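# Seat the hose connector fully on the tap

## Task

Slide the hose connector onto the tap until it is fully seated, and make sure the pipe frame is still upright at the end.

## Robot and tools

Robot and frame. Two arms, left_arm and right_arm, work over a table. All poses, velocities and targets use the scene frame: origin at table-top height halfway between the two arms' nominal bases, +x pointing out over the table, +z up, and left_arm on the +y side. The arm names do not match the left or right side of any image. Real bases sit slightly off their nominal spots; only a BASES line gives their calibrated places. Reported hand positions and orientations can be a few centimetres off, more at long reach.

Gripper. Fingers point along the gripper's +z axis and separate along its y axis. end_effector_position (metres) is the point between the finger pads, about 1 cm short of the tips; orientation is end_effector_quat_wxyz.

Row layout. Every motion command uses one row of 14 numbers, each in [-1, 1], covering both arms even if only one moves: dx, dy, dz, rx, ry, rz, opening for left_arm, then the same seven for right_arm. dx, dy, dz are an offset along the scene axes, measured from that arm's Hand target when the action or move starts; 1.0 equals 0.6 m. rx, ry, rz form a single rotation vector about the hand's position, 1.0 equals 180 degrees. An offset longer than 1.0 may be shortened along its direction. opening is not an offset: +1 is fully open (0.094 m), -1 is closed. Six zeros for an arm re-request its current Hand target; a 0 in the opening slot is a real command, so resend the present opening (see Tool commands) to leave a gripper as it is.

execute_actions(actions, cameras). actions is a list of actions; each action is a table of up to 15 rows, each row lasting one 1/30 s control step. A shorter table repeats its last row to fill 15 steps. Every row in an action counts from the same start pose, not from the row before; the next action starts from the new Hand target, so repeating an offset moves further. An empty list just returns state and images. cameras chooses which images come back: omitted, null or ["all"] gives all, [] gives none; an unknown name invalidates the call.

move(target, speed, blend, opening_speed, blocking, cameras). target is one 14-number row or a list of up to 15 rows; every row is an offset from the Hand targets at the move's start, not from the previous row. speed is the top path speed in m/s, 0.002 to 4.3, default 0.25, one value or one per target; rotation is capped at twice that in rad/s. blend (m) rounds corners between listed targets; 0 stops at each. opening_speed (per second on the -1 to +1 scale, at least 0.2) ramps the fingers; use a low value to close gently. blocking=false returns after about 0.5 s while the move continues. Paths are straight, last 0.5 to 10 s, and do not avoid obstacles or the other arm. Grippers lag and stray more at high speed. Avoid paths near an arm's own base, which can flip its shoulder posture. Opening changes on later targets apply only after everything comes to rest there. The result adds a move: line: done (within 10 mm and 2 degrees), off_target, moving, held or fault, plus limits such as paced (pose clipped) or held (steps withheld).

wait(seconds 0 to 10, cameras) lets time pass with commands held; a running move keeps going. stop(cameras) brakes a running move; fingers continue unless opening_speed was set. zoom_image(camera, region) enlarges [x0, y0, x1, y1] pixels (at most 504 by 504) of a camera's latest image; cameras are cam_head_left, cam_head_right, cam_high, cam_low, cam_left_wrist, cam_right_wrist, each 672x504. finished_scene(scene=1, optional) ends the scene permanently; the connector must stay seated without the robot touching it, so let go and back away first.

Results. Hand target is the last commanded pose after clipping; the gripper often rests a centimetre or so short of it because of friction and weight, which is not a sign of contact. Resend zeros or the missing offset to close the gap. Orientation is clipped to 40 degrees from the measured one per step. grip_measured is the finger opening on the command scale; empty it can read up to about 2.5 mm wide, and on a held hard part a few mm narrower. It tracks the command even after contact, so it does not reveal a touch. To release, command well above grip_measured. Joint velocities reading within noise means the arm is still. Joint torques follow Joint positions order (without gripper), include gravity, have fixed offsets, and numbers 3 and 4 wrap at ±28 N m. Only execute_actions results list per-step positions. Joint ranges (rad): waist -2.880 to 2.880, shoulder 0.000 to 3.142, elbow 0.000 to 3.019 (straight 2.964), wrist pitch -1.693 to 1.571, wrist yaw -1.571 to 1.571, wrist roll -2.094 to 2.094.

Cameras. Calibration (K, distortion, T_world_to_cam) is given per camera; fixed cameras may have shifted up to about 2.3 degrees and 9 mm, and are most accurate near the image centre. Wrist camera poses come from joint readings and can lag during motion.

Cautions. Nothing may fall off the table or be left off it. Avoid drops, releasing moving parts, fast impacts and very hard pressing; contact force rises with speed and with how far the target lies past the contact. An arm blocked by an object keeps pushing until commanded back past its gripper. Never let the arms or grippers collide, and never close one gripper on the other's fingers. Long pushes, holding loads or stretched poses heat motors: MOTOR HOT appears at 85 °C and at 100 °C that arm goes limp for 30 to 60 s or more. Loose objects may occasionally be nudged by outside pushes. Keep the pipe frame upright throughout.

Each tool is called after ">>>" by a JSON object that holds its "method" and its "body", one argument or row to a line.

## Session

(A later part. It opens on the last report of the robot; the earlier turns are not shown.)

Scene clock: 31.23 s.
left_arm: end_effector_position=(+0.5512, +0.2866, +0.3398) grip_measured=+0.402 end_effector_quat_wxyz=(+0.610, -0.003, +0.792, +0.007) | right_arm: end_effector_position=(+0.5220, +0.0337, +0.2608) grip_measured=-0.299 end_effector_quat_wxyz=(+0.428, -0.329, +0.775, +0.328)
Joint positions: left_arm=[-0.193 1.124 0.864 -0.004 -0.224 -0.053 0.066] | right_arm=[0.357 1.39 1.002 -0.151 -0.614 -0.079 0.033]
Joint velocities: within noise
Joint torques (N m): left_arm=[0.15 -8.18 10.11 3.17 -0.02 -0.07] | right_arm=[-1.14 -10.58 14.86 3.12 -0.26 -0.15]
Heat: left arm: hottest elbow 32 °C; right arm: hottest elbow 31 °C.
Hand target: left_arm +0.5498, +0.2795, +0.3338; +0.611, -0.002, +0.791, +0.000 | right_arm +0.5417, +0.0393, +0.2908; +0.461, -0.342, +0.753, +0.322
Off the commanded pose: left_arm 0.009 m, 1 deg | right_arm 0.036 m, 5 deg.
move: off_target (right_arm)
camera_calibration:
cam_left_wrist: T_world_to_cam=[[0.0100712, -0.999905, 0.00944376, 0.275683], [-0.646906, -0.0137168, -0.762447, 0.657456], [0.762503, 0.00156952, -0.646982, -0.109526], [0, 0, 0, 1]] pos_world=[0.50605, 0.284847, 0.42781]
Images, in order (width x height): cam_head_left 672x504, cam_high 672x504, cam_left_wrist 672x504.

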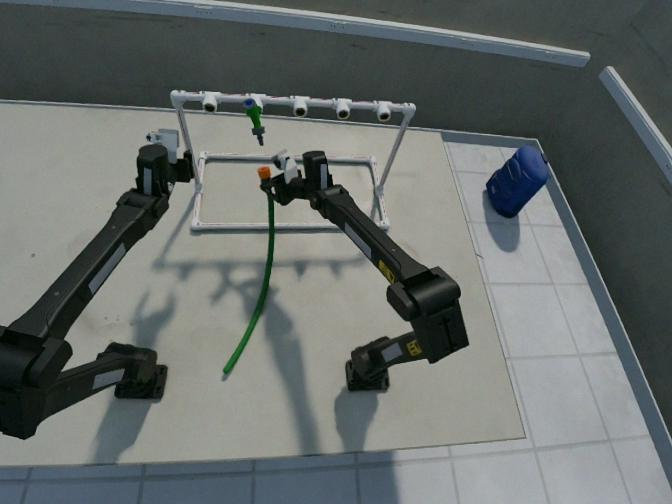

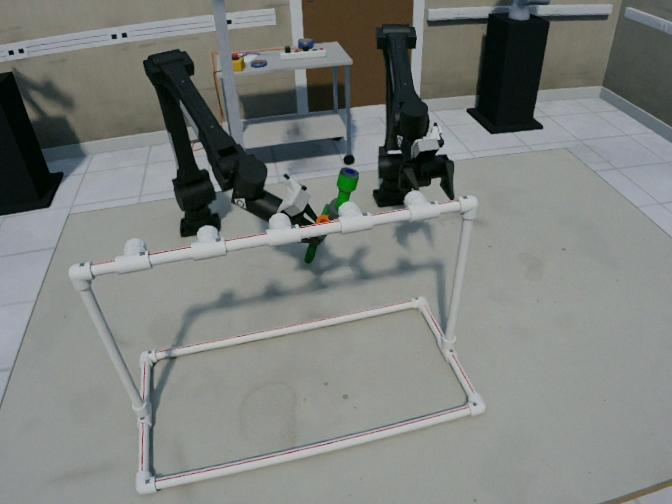

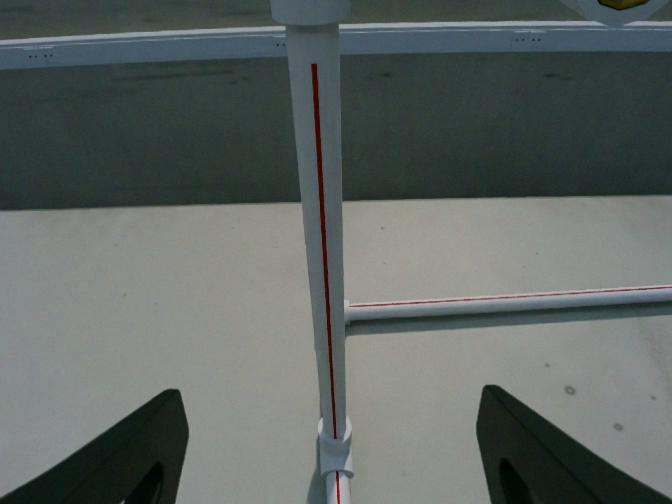

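>>> {"method": "move", "body": {
  "target": [
    [0.06,0.008,-0.117,0,0,0,0.4,0,0,0,0,0,0,-0.6],
    [0.195,0.0083,-0.117,0,0,0,0.4,0,0,0,0,0,0,-0.6]
  ],
  "speed": [0.2,0.1],
  "cameras": ["cam_left_wrist","cam_head_left"]
}}

Scene clock: 33.47 s.
left_arm: end_effector_position=(+0.6445, +0.2793, +0.2379) grip_measured=+0.402 end_effector_quat_wxyz=(+0.589, +0.003, +0.808, -0.002) | right_arm: end_effector_position=(+0.5220, +0.0337, +0.2608) grip_measured=-0.299 end_effector_quat_wxyz=(+0.428, -0.329, +0.775, +0.328)
Joint positions: left_arm=[-0.156 1.49 0.939 0.237 -0.165 -0.052 0.066] | right_arm=[0.357 1.39 1.002 -0.151 -0.614 -0.079 0.033]
Joint velocities: within noise
Joint torques (N m): left_arm=[2.67 -11.46 15.6 2.86 0.17 0.1] | right_arm=[-1.14 -10.58 14.83 3.15 -0.26 -0.15]
Heat: left arm: hottest elbow 32 °C; right arm: hottest elbow 31 °C.
Hand target: left_arm +0.6668, +0.2846, +0.2636; +0.611, -0.002, +0.791, +0.000 | right_arm +0.5417, +0.0393, +0.2908; +0.461, -0.342, +0.753, +0.322
Off the commanded pose: left_arm 0.034 m, 3 deg | right_arm 0.036 m, 5 deg.
move: off_target (left_arm, right_arm)
camera_calibration:
cam_left_wrist: T_world_to_cam=[[-0.00931153, -0.999843, 0.0150652, 0.279544], [-0.686032, -0.00457349, -0.727557, 0.654499], [0.727512, -0.0171098, -0.685881, -0.209573], [0, 0, 0, 1]] pos_world=[0.604077, 0.278907, 0.328232]
Images, in order (width x height): cam_head_left 672x504, cam_left_wrist 672x504.

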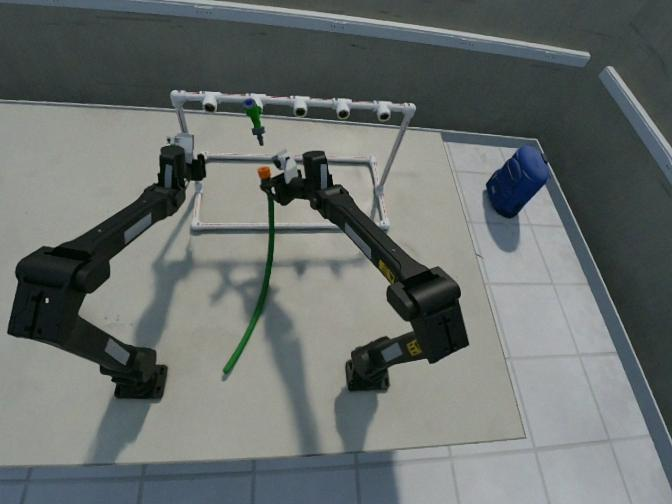

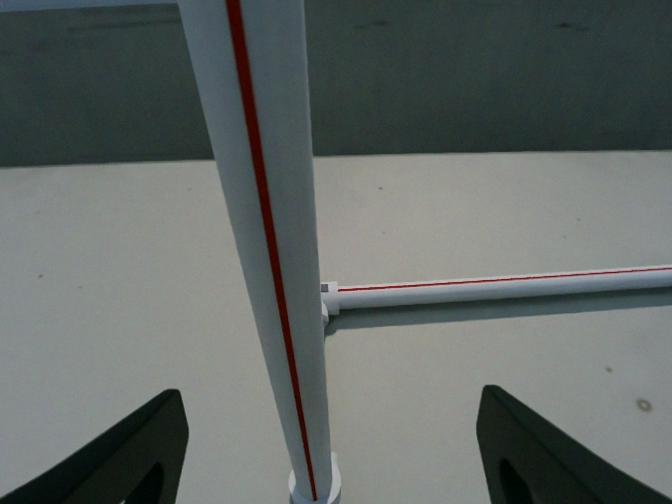

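>>> {"method": "move", "body": {
  "target": [
    [0.0,0.028,0.04,0,0,0,0.4,0,0,0,0,0,0,-0.6],
    [0.092,0.03,0.04,0,0,0,0.4,0,0,0,0,0,0,-0.6]
  ],
  "speed": [0.1,0.1],
  "cameras": ["cam_left_wrist","cam_low"]
}}

Scene clock: 35.27 s.
left_arm: end_effector_position=(+0.7016, +0.2946, +0.2670) grip_measured=+0.402 end_effector_quat_wxyz=(+0.600, +0.002, +0.800, -0.004) | right_arm: end_effector_position=(+0.5220, +0.0337, +0.2608) grip_measured=-0.299 end_effector_quat_wxyz=(+0.428, -0.329, +0.775, +0.328)
Joint positions: left_arm=[-0.105 1.586 1.119 0.179 -0.115 -0.039 0.066] | right_arm=[0.357 1.39 1.002 -0.151 -0.614 -0.079 0.033]
Joint velocities: within noise
Joint torques (N m): left_arm=[2.67 -13.33 16.57 1.66 0.19 0.1] | right_arm=[-1.14 -10.52 14.84 3.15 -0.26 -0.16]
Heat: left arm: hottest elbow 33 °C; right arm: hottest elbow 32 °C.
Hand target: left_arm +0.7220, +0.3025, +0.2876; +0.611, -0.002, +0.791, +0.000 | right_arm +0.5417, +0.0393, +0.2908; +0.461, -0.342, +0.753, +0.322
Off the commanded pose: left_arm 0.030 m, 2 deg | right_arm 0.036 m, 5 deg.
move: off_target (left_arm, right_arm)
camera_calibration:
cam_left_wrist: T_world_to_cam=[[-0.010609, -0.99972, 0.0211498, 0.294195], [-0.667699, -0.00866234, -0.744381, 0.707716], [0.744355, -0.0220188, -0.667421, -0.246211], [0, 0, 0, 1]] pos_world=[0.658931, 0.294821, 0.356261]
Images, in order (width x height): cam_low 672x504, cam_left_wrist 672x504.

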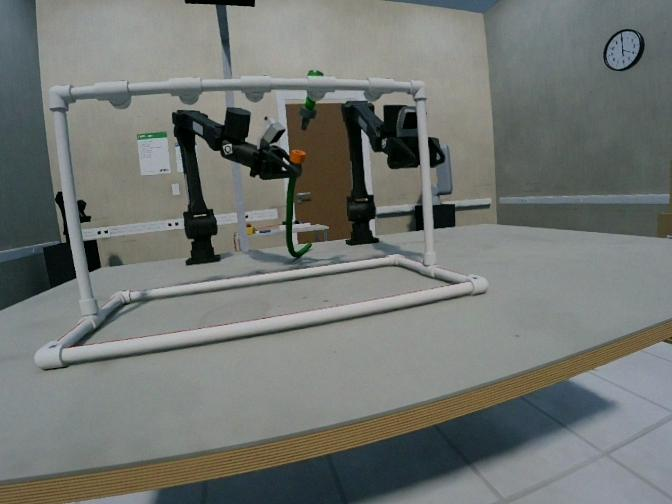

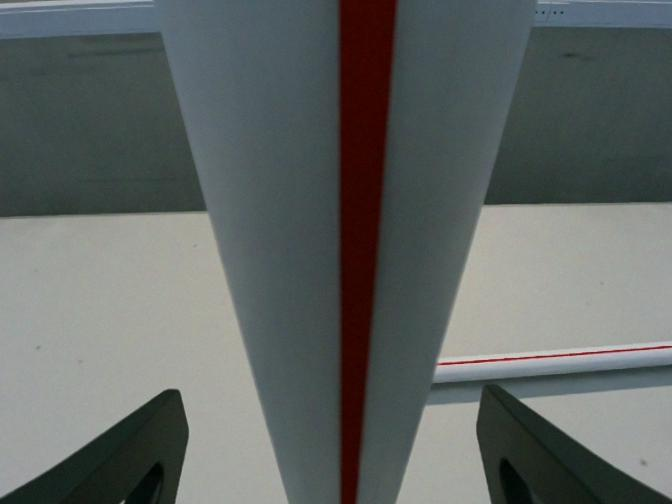

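>>> {"method": "move", "body": {
  "target": [0,0,0,0,0,0,-0.75,0,0,0,0,0,0,-0.6],
  "opening_speed": 0.5,
  "cameras": ["cam_left_wrist","cam_low","cam_head_left"]
}}

Scene clock: 37.90 s.
left_arm: end_effector_position=(+0.7018, +0.2934, +0.2672) grip_measured=-0.619 end_effector_quat_wxyz=(+0.600, +0.005, +0.800, -0.007) | right_arm: end_effector_position=(+0.5220, +0.0337, +0.2608) grip_measured=-0.299 end_effector_quat_wxyz=(+0.428, -0.329, +0.775, +0.328)
Joint positions: left_arm=[-0.105 1.586 1.12 0.179 -0.108 -0.037 0.018] | right_arm=[0.357 1.39 1.002 -0.151 -0.614 -0.079 0.033]
Joint velocities: within noise
Joint torques (N m): left_arm=[2.61 -13.33 16.46 1.63 -0.12 0.08] | right_arm=[-1.2 -10.58 14.86 3.14 -0.27 -0.15]
Heat: left arm: hottest elbow 33 °C; right arm: hottest elbow 33 °C.
Hand target: left_arm +0.7220, +0.3025, +0.2876; +0.611, -0.002, +0.791, +0.000 | right_arm +0.5417, +0.0393, +0.2908; +0.461, -0.342, +0.753, +0.322
Off the commanded pose: left_arm 0.030 m, 2 deg | right_arm 0.036 m, 5 deg.
move: off_target (left_arm, right_arm)
camera_calibration:
cam_left_wrist: T_world_to_cam=[[-0.018059, -0.999609, 0.0213602, 0.298115], [-0.667621, -0.00384742, -0.744492, 0.70657], [0.744283, -0.0277053, -0.66729, -0.244582], [0, 0, 0, 1]] pos_world=[0.659142, 0.29394, 0.356461]
Images, in order (width x height): cam_head_left 672x504, cam_low 672x504, cam_left_wrist 672x504.

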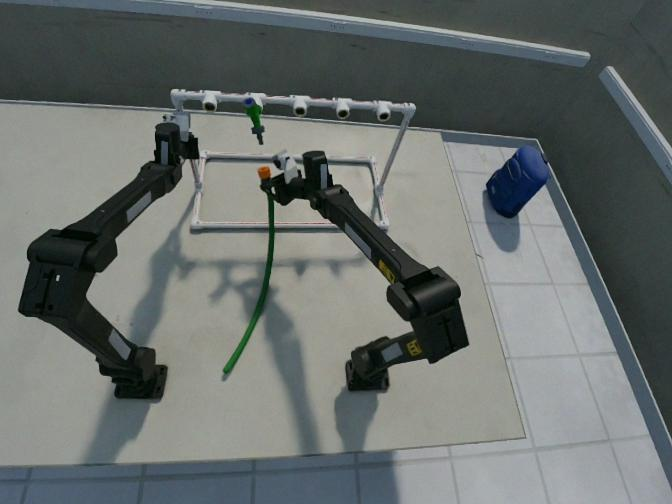

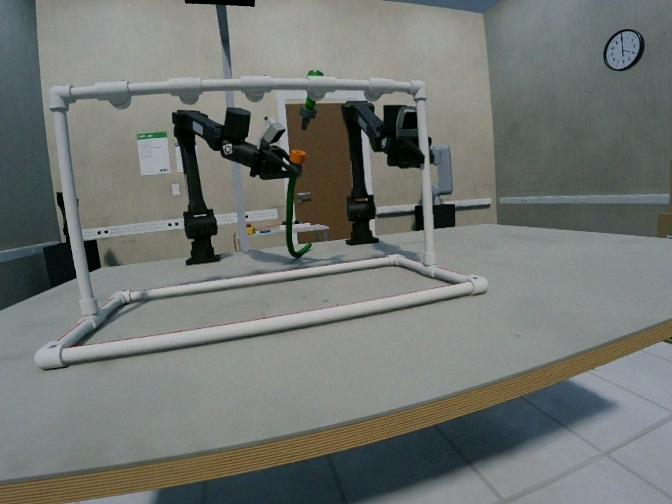

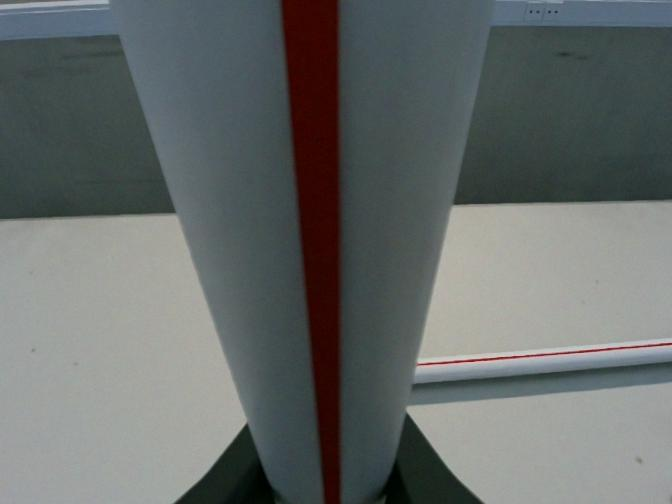

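>>> {"method": "move", "body": {
  "target": [
    [0,0,0,0,0,0,-0.8,0.045,-0.0067,-0.0033,0,0,0,-0.6],
    [0,0,0,0,0,0,-0.8,0.0657,0.0047,0.0407,0,0,0,-0.6]
  ],
  "speed": 0.06
}}

>>> {"method": "zoom_image", "body": {
  "camera": "cam_low",
  "region": [250, 90, 330, 190]
}}

>>> {"method": "zoom_image", "body": {
  "camera": "cam_head_left",
  "region": [230, 90, 310, 190]
}}

>>> {"method": "zoom_image", "body": {
  "camera": "cam_head_right",
  "region": [220, 90, 300, 190]
}}

Scene clock: 40.40 s.
left_arm: end_effector_position=(+0.7018, +0.2934, +0.2672) grip_measured=-0.619 end_effector_quat_wxyz=(+0.600, +0.005, +0.800, -0.007) | right_arm: end_effector_position=(+0.5657, +0.0379, +0.2901) grip_measured=-0.299 end_effector_quat_wxyz=(+0.440, -0.332, +0.767, +0.329)
Joint positions: left_arm=[-0.105 1.586 1.12 0.179 -0.108 -0.037 0.018] | right_arm=[0.332 1.469 1.152 -0.198 -0.639 -0.094 0.033]
Joint velocities: within noise
Joint torques (N m): left_arm=[2.55 -13.27 16.49 1.62 -0.11 0.07] | right_arm=[-1.03 -12.1 15.28 1.85 -0.08 -0.12]
Heat: left arm: hottest elbow 33 °C; right arm: hottest elbow 33 °C.
Hand target: left_arm +0.7220, +0.3025, +0.2876; +0.611, -0.002, +0.791, +0.000 | right_arm +0.5810, +0.0421, +0.3150; +0.460, -0.343, +0.753, +0.322
Off the commanded pose: left_arm 0.030 m, 2 deg | right_arm 0.030 m, 3 deg.
move: off_target (left_arm, right_arm)
camera_calibration:
cam_left_wrist: T_world_to_cam=[[-0.018059, -0.999609, 0.0213602, 0.298115], [-0.667621, -0.00384742, -0.744492, 0.70657], [0.744283, -0.0277053, -0.66729, -0.244582], [0, 0, 0, 1]] pos_world=[0.659142, 0.29394, 0.356461]
cam_right_wrist: T_world_to_cam=[[0.800409, -0.560831, -0.211691, -0.372249], [-0.543988, -0.531194, -0.649546, 0.553794], [0.251837, 0.63506, -0.730258, 0.131048], [0, 0, 0, 1]] pos_world=[0.566206, 0.00217981, 0.376612]

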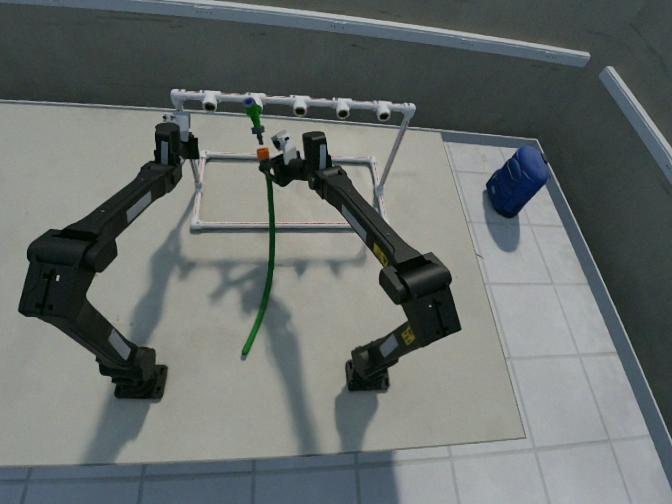

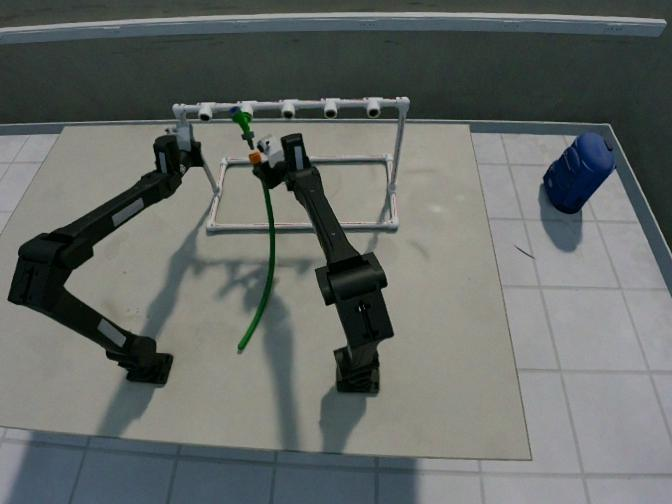

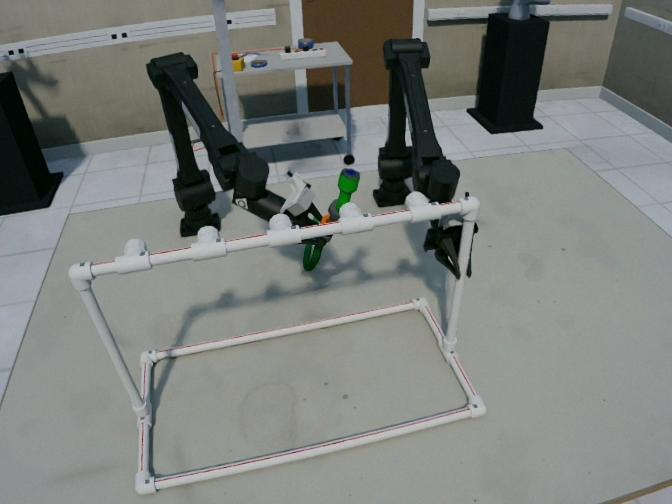

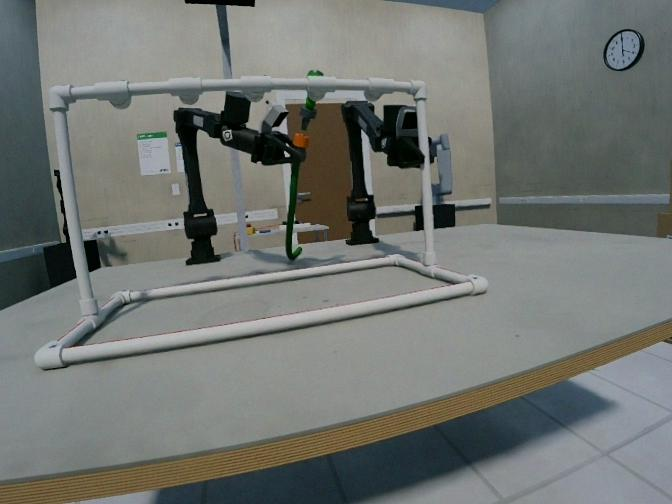

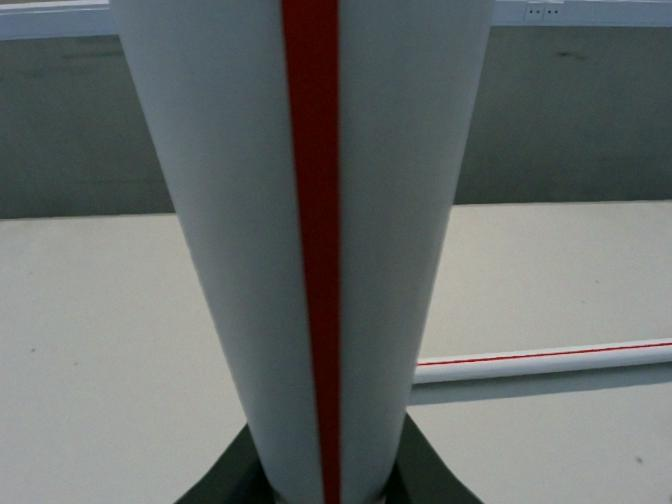

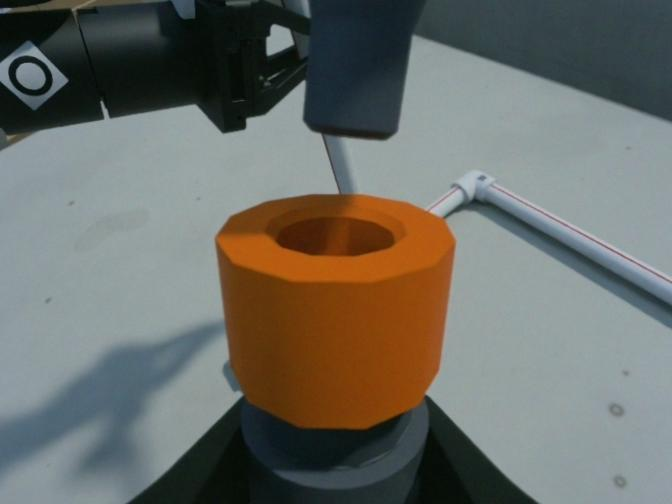

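Scaled by 5.040 from the camera's 672x504 image, which has a finer 960x720 frame.

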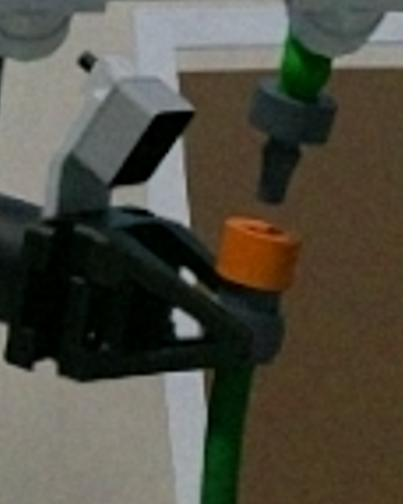

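Scaled by 5.040 from the camera's 672x504 image, which has a finer 960x720 frame.

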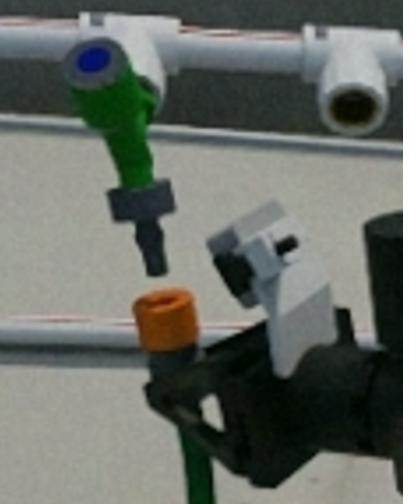

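Scaled by 5.040 from the camera's 672x504 image, which has a finer 960x720 frame.

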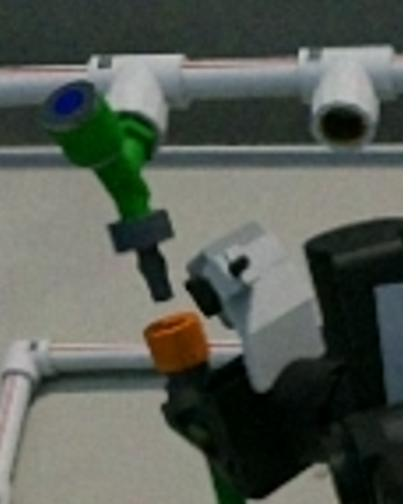

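>>> {"method": "zoom_image", "body": {
  "camera": "cam_right_wrist",
  "region": [180, 0, 500, 300]
}}

Scaled by 1.575 from the camera's 672x504 image, which has a finer 960x720 frame.

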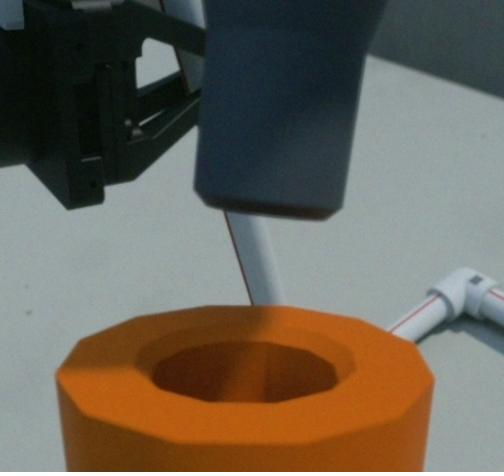

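>>> {"method": "move", "body": {
  "target": [0,0,0,0,0,0,-0.8,-0.005,0.001,0.0057,0.0008,0.0383,-0.0098,-0.6],
  "speed": 0.06,
  "cameras": ["cam_right_wrist","cam_low","cam_head_left","cam_head_right"]
}}

>>> {"method": "zoom_image", "body": {
  "camera": "cam_right_wrist",
  "region": [180, 0, 500, 300]
}}

>>> {"method": "zoom_image", "body": {
  "camera": "cam_low",
  "region": [270, 90, 330, 170]
}}

>>> {"method": "zoom_image", "body": {
  "camera": "cam_head_left",
  "region": [240, 110, 290, 180]
}}

>>> {"method": "zoom_image", "body": {
  "camera": "cam_head_right",
  "region": [230, 110, 280, 180]
}}

Scene clock: 44.23 s.
left_arm: end_effector_position=(+0.7018, +0.2934, +0.2672) grip_measured=-0.619 end_effector_quat_wxyz=(+0.600, +0.005, +0.800, -0.007) | right_arm: end_effector_position=(+0.5649, +0.0365, +0.2958) grip_measured=-0.299 end_effector_quat_wxyz=(+0.407, -0.310, +0.791, +0.335)
Joint positions: left_arm=[-0.105 1.586 1.12 0.179 -0.108 -0.037 0.018] | right_arm=[0.332 1.469 1.201 -0.314 -0.632 -0.055 0.033]
Joint velocities: within noise
Joint torques (N m): left_arm=[2.73 -13.22 16.47 1.62 -0.12 0.07] | right_arm=[-0.5 -12.04 15.19 1.63 -0.04 0.13]
Heat: left arm: hottest elbow 34 °C; right arm: hottest elbow 34 °C.
Hand target: left_arm +0.7220, +0.3025, +0.2876; +0.611, -0.002, +0.791, +0.000 | right_arm +0.5781, +0.0427, +0.3185; +0.420, -0.310, +0.784, +0.336
Off the commanded pose: left_arm 0.030 m, 2 deg | right_arm 0.027 m, 2 deg.
move: off_target (left_arm, right_arm)
camera_calibration:
cam_right_wrist: T_world_to_cam=[[0.764796, -0.580869, -0.278709, -0.330483], [-0.613131, -0.523333, -0.591771, 0.578026], [0.197884, 0.623469, -0.756392, 0.174951], [0, 0, 0, 1]] pos_world=[0.572537, 0.00145626, 0.382282]
Images, in order (width x height): cam_head_left 672x504, cam_head_right 672x504, cam_low 672x504, cam_right_wrist 672x504.

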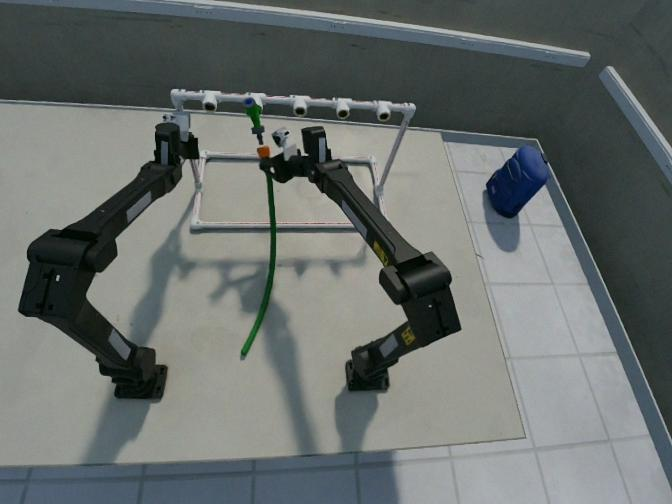

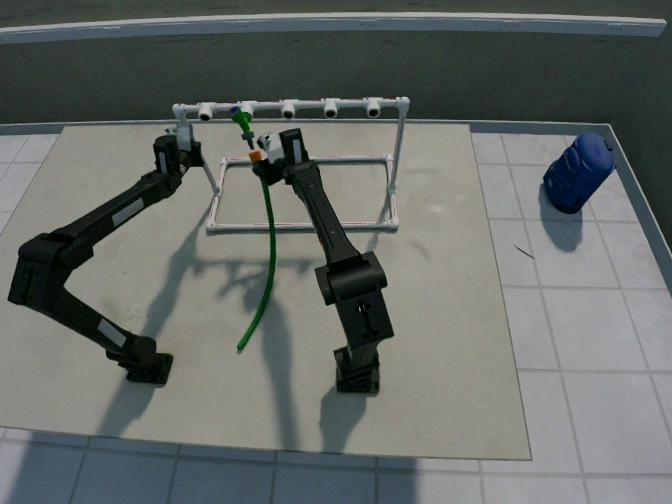

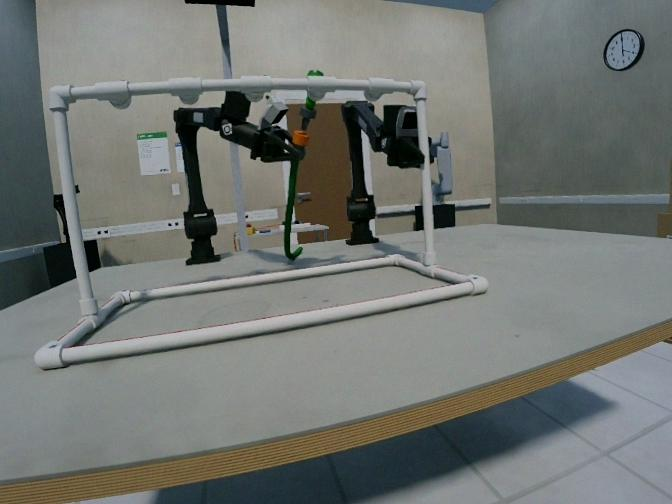

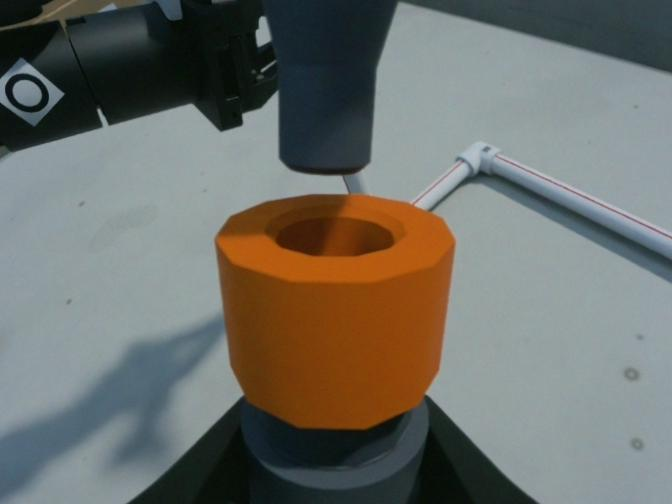

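Scaled by 1.575 from the camera's 672x504 image, which has a finer 960x720 frame.

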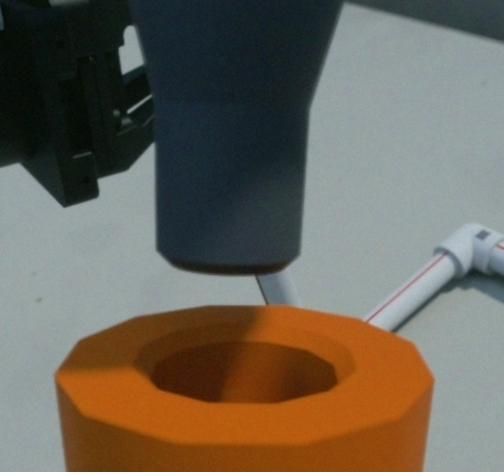

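Scaled by 6.300 from the camera's 672x504 image, which has a finer 960x720 frame.

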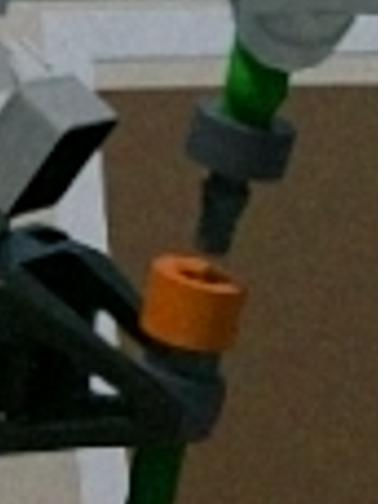

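Scaled by 7.200 from the camera's 672x504 image, which has a finer 960x720 frame.

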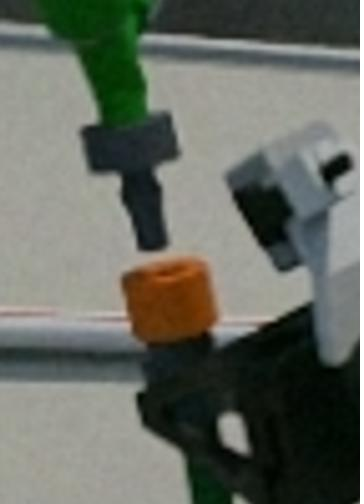

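Scaled by 7.200 from the camera's 672x504 image, which has a finer 960x720 frame.

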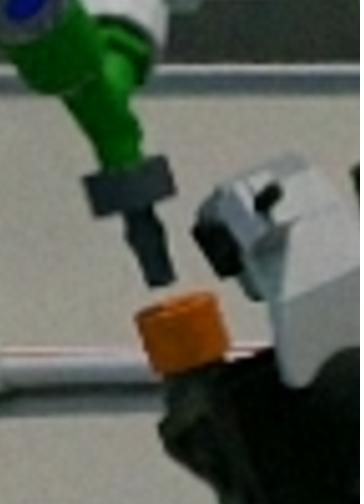

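>>> {"method": "move", "body": {
  "target": [0,0,0,0,0,0,-0.8,0.0038,0.0038,0.0107,0,0,0,-0.6],
  "speed": 0.04,
  "cameras": ["cam_right_wrist","cam_low","cam_head_left","cam_head_right"]
}}

>>> {"method": "zoom_image", "body": {
  "camera": "cam_right_wrist",
  "region": [180, 0, 500, 300]
}}

>>> {"method": "zoom_image", "body": {
  "camera": "cam_low",
  "region": [270, 90, 330, 170]
}}

>>> {"method": "zoom_image", "body": {
  "camera": "cam_head_left",
  "region": [240, 110, 290, 180]
}}

>>> {"method": "zoom_image", "body": {
  "camera": "cam_head_right",
  "region": [230, 110, 280, 180]
}}

Scene clock: 46.07 s.
left_arm: end_effector_position=(+0.7018, +0.2934, +0.2672) grip_measured=-0.619 end_effector_quat_wxyz=(+0.600, +0.005, +0.800, -0.007) | right_arm: end_effector_position=(+0.5674, +0.0372, +0.3002) grip_measured=-0.299 end_effector_quat_wxyz=(+0.405, -0.307, +0.793, +0.336)
Joint positions: left_arm=[-0.105 1.586 1.12 0.179 -0.108 -0.037 0.018] | right_arm=[0.332 1.473 1.219 -0.333 -0.63 -0.05 0.033]
Joint velocities: within noise
Joint torques (N m): left_arm=[2.67 -13.22 16.46 1.65 -0.12 0.07] | right_arm=[-0.26 -12.51 15.41 1.73 -0.01 0.12]
Heat: left arm: hottest elbow 34 °C; right arm: hottest elbow 34 °C.
Hand target: left_arm +0.7220, +0.3025, +0.2876; +0.611, -0.002, +0.791, +0.000 | right_arm +0.5803, +0.0450, +0.3251; +0.420, -0.310, +0.784, +0.336
Off the commanded pose: left_arm 0.030 m, 2 deg | right_arm 0.029 m, 2 deg.
move: off_target (left_arm, right_arm)
camera_calibration:
cam_right_wrist: T_world_to_cam=[[0.760946, -0.5834, -0.283911, -0.326961], [-0.618905, -0.521355, -0.58749, 0.584436], [0.194724, 0.622762, -0.757793, 0.179675], [0, 0, 0, 1]] pos_world=[0.575523, 0.00205505, 0.38668]
Images, in order (width x height): cam_head_left 672x504, cam_head_right 672x504, cam_low 672x504, cam_right_wrist 672x504.

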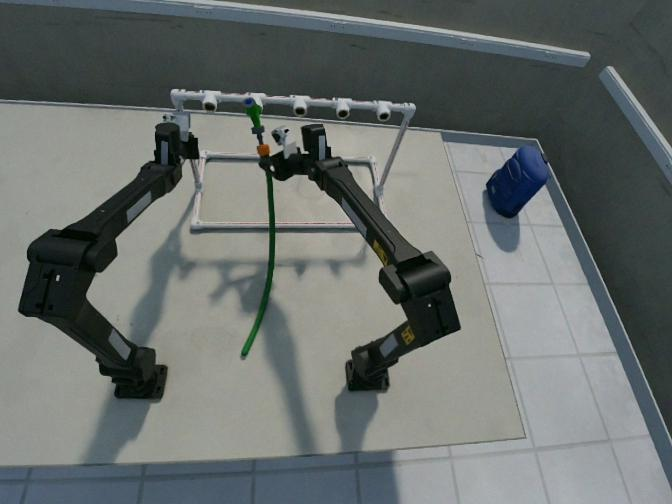

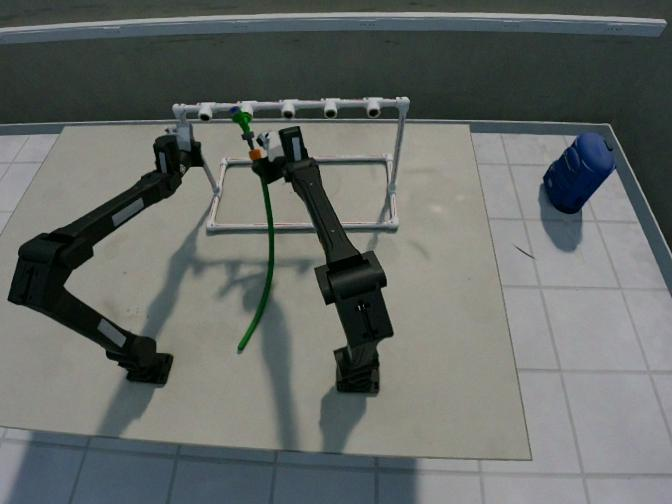

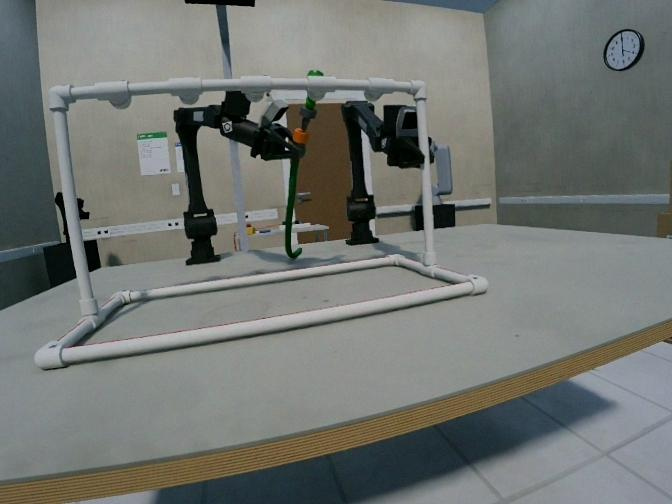

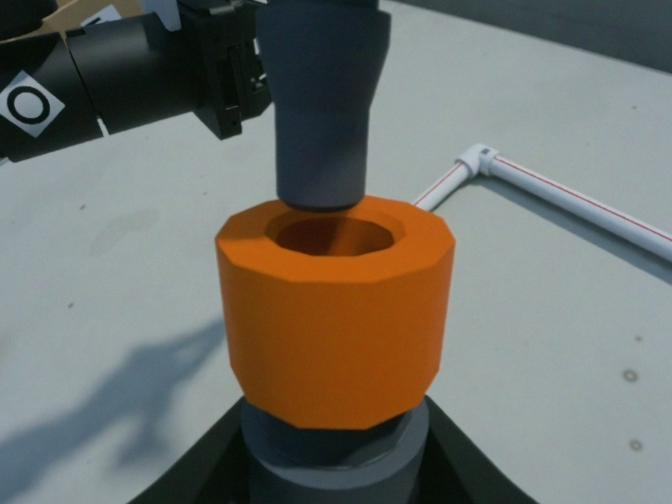

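Scaled by 1.575 from the camera's 672x504 image, which has a finer 960x720 frame.

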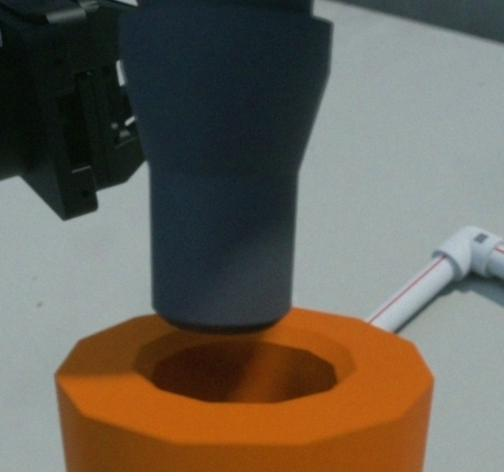

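Scaled by 6.300 from the camera's 672x504 image, which has a finer 960x720 frame.

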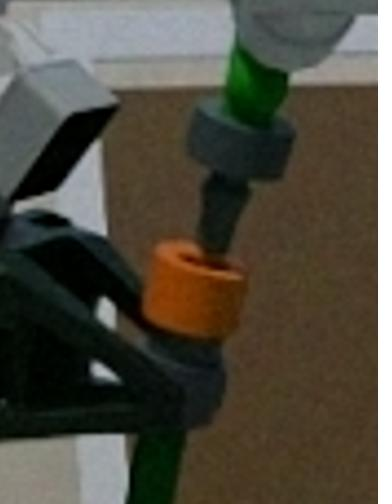

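Scaled by 7.200 from the camera's 672x504 image, which has a finer 960x720 frame.

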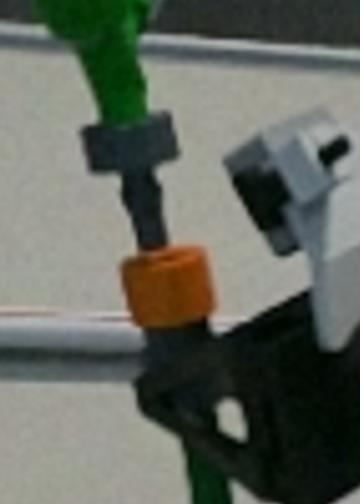

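Scaled by 7.200 from the camera's 672x504 image, which has a finer 960x720 frame.

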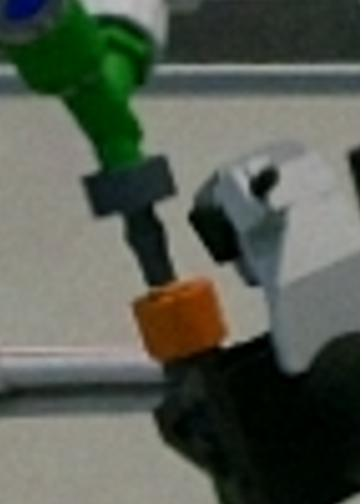

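>>> {"method": "move", "body": {
  "target": [0,0,0,0,0,0,-0.8,-0.0008,0.010,-0.0008,-0.010,0.0073,0.0028,-0.6],
  "speed": 0.04,
  "cameras": ["cam_right_wrist","cam_low","cam_head_left","cam_head_right"]
}}

>>> {"method": "zoom_image", "body": {
  "camera": "cam_right_wrist",
  "region": [180, 0, 500, 300]
}}

>>> {"method": "zoom_image", "body": {
  "camera": "cam_low",
  "region": [270, 90, 330, 170]
}}

>>> {"method": "zoom_image", "body": {
  "camera": "cam_head_left",
  "region": [240, 110, 290, 180]
}}

>>> {"method": "zoom_image", "body": {
  "camera": "cam_head_right",
  "region": [230, 110, 280, 180]
}}

Scene clock: 48.27 s.
left_arm: end_effector_position=(+0.7018, +0.2934, +0.2672) grip_measured=-0.619 end_effector_quat_wxyz=(+0.600, +0.005, +0.800, -0.007) | right_arm: end_effector_position=(+0.5678, +0.0421, +0.3003) grip_measured=-0.299 end_effector_quat_wxyz=(+0.387, -0.305, +0.804, +0.332)
Joint positions: left_arm=[-0.105 1.586 1.12 0.179 -0.108 -0.037 0.018] | right_arm=[0.343 1.486 1.256 -0.399 -0.615 -0.05 0.033]
Joint velocities: within noise
Joint torques (N m): left_arm=[2.61 -13.22 16.46 1.63 -0.12 0.08] | right_arm=[-0.09 -12.51 15.31 1.69 -0.02 -0.07]
Heat: left arm: hottest elbow 34 °C; right arm: hottest elbow 35 °C.
Hand target: left_arm +0.7220, +0.3025, +0.2876; +0.611, -0.002, +0.791, +0.000 | right_arm +0.5798, +0.0510, +0.3244; +0.404, -0.316, +0.793, +0.329
Off the commanded pose: left_arm 0.030 m, 2 deg | right_arm 0.029 m, 3 deg.
move: off_target (left_arm, right_arm)
camera_calibration:
cam_right_wrist: T_world_to_cam=[[0.749137, -0.591486, -0.298225, -0.312977], [-0.64086, -0.533241, -0.552225, 0.589605], [0.167608, 0.604813, -0.77853, 0.199008], [0, 0, 0, 1]] pos_world=[0.578962, 0.00891748, 0.387191]
Images, in order (width x height): cam_head_left 672x504, cam_head_right 672x504, cam_low 672x504, cam_right_wrist 672x504.

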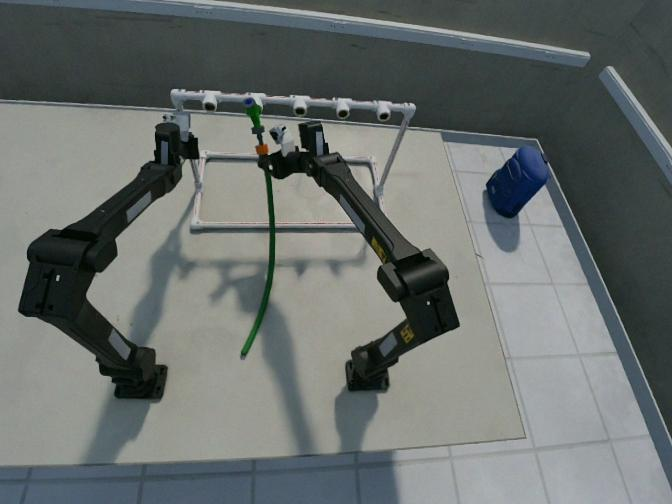

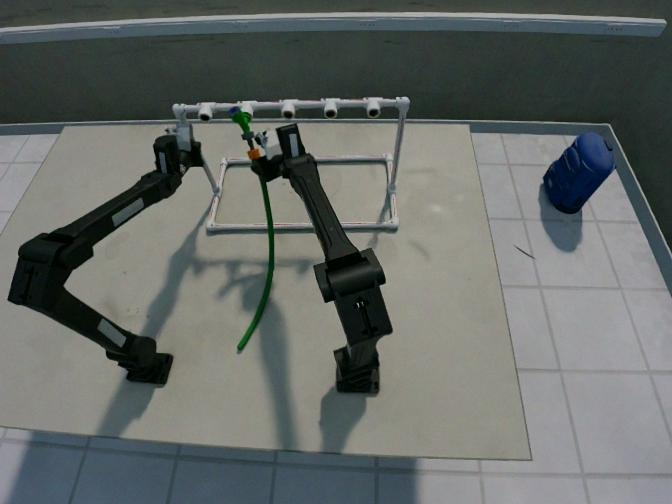

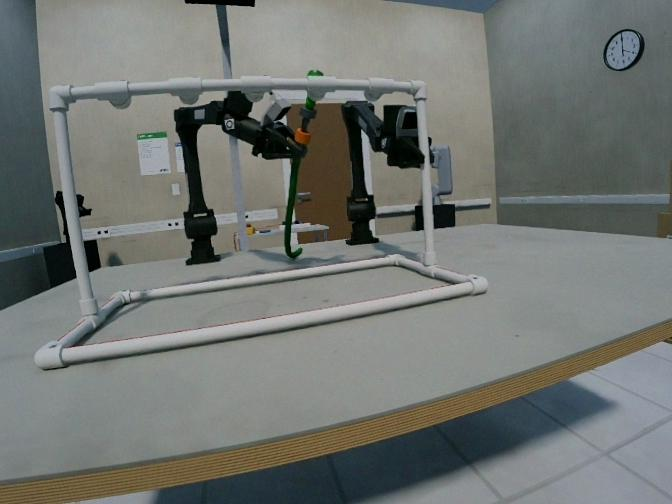

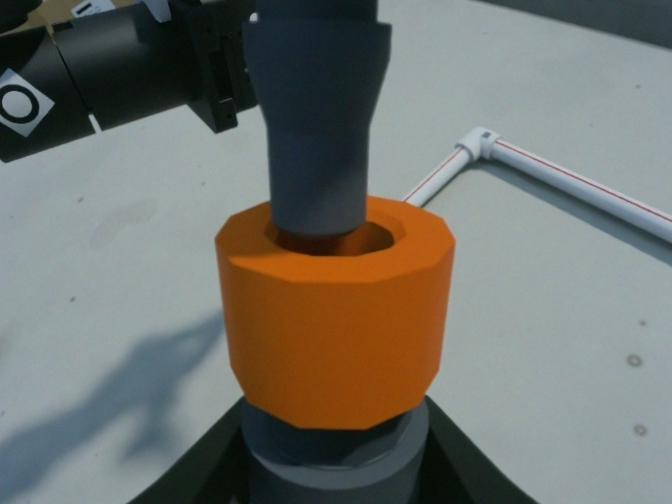

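Scaled by 1.575 from the camera's 672x504 image, which has a finer 960x720 frame.

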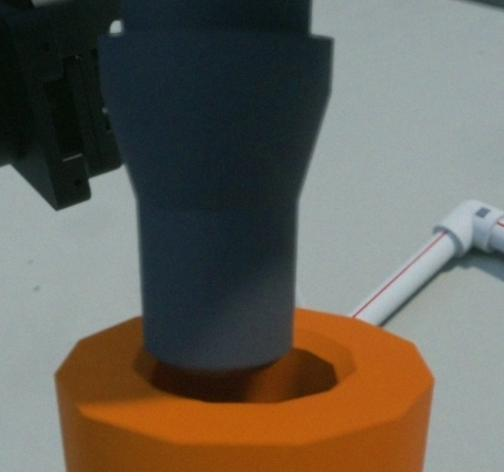

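Scaled by 6.300 from the camera's 672x504 image, which has a finer 960x720 frame.

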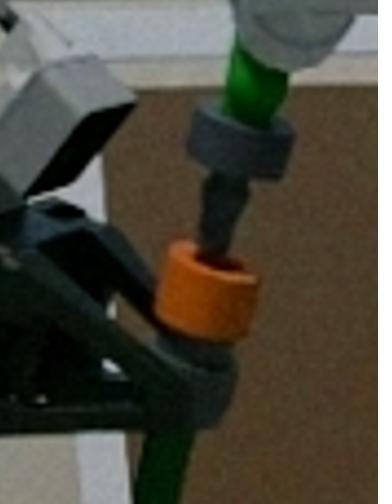

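Scaled by 7.200 from the camera's 672x504 image, which has a finer 960x720 frame.

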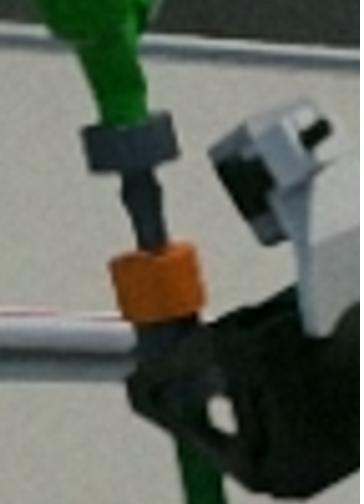

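Scaled by 7.200 from the camera's 672x504 image, which has a finer 960x720 frame.

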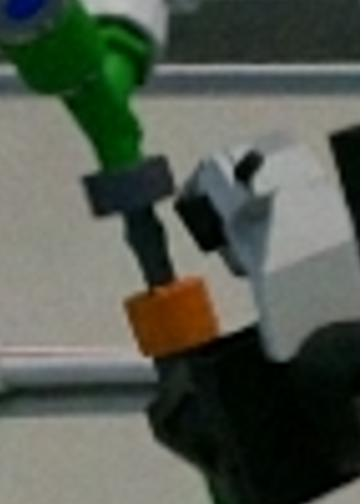

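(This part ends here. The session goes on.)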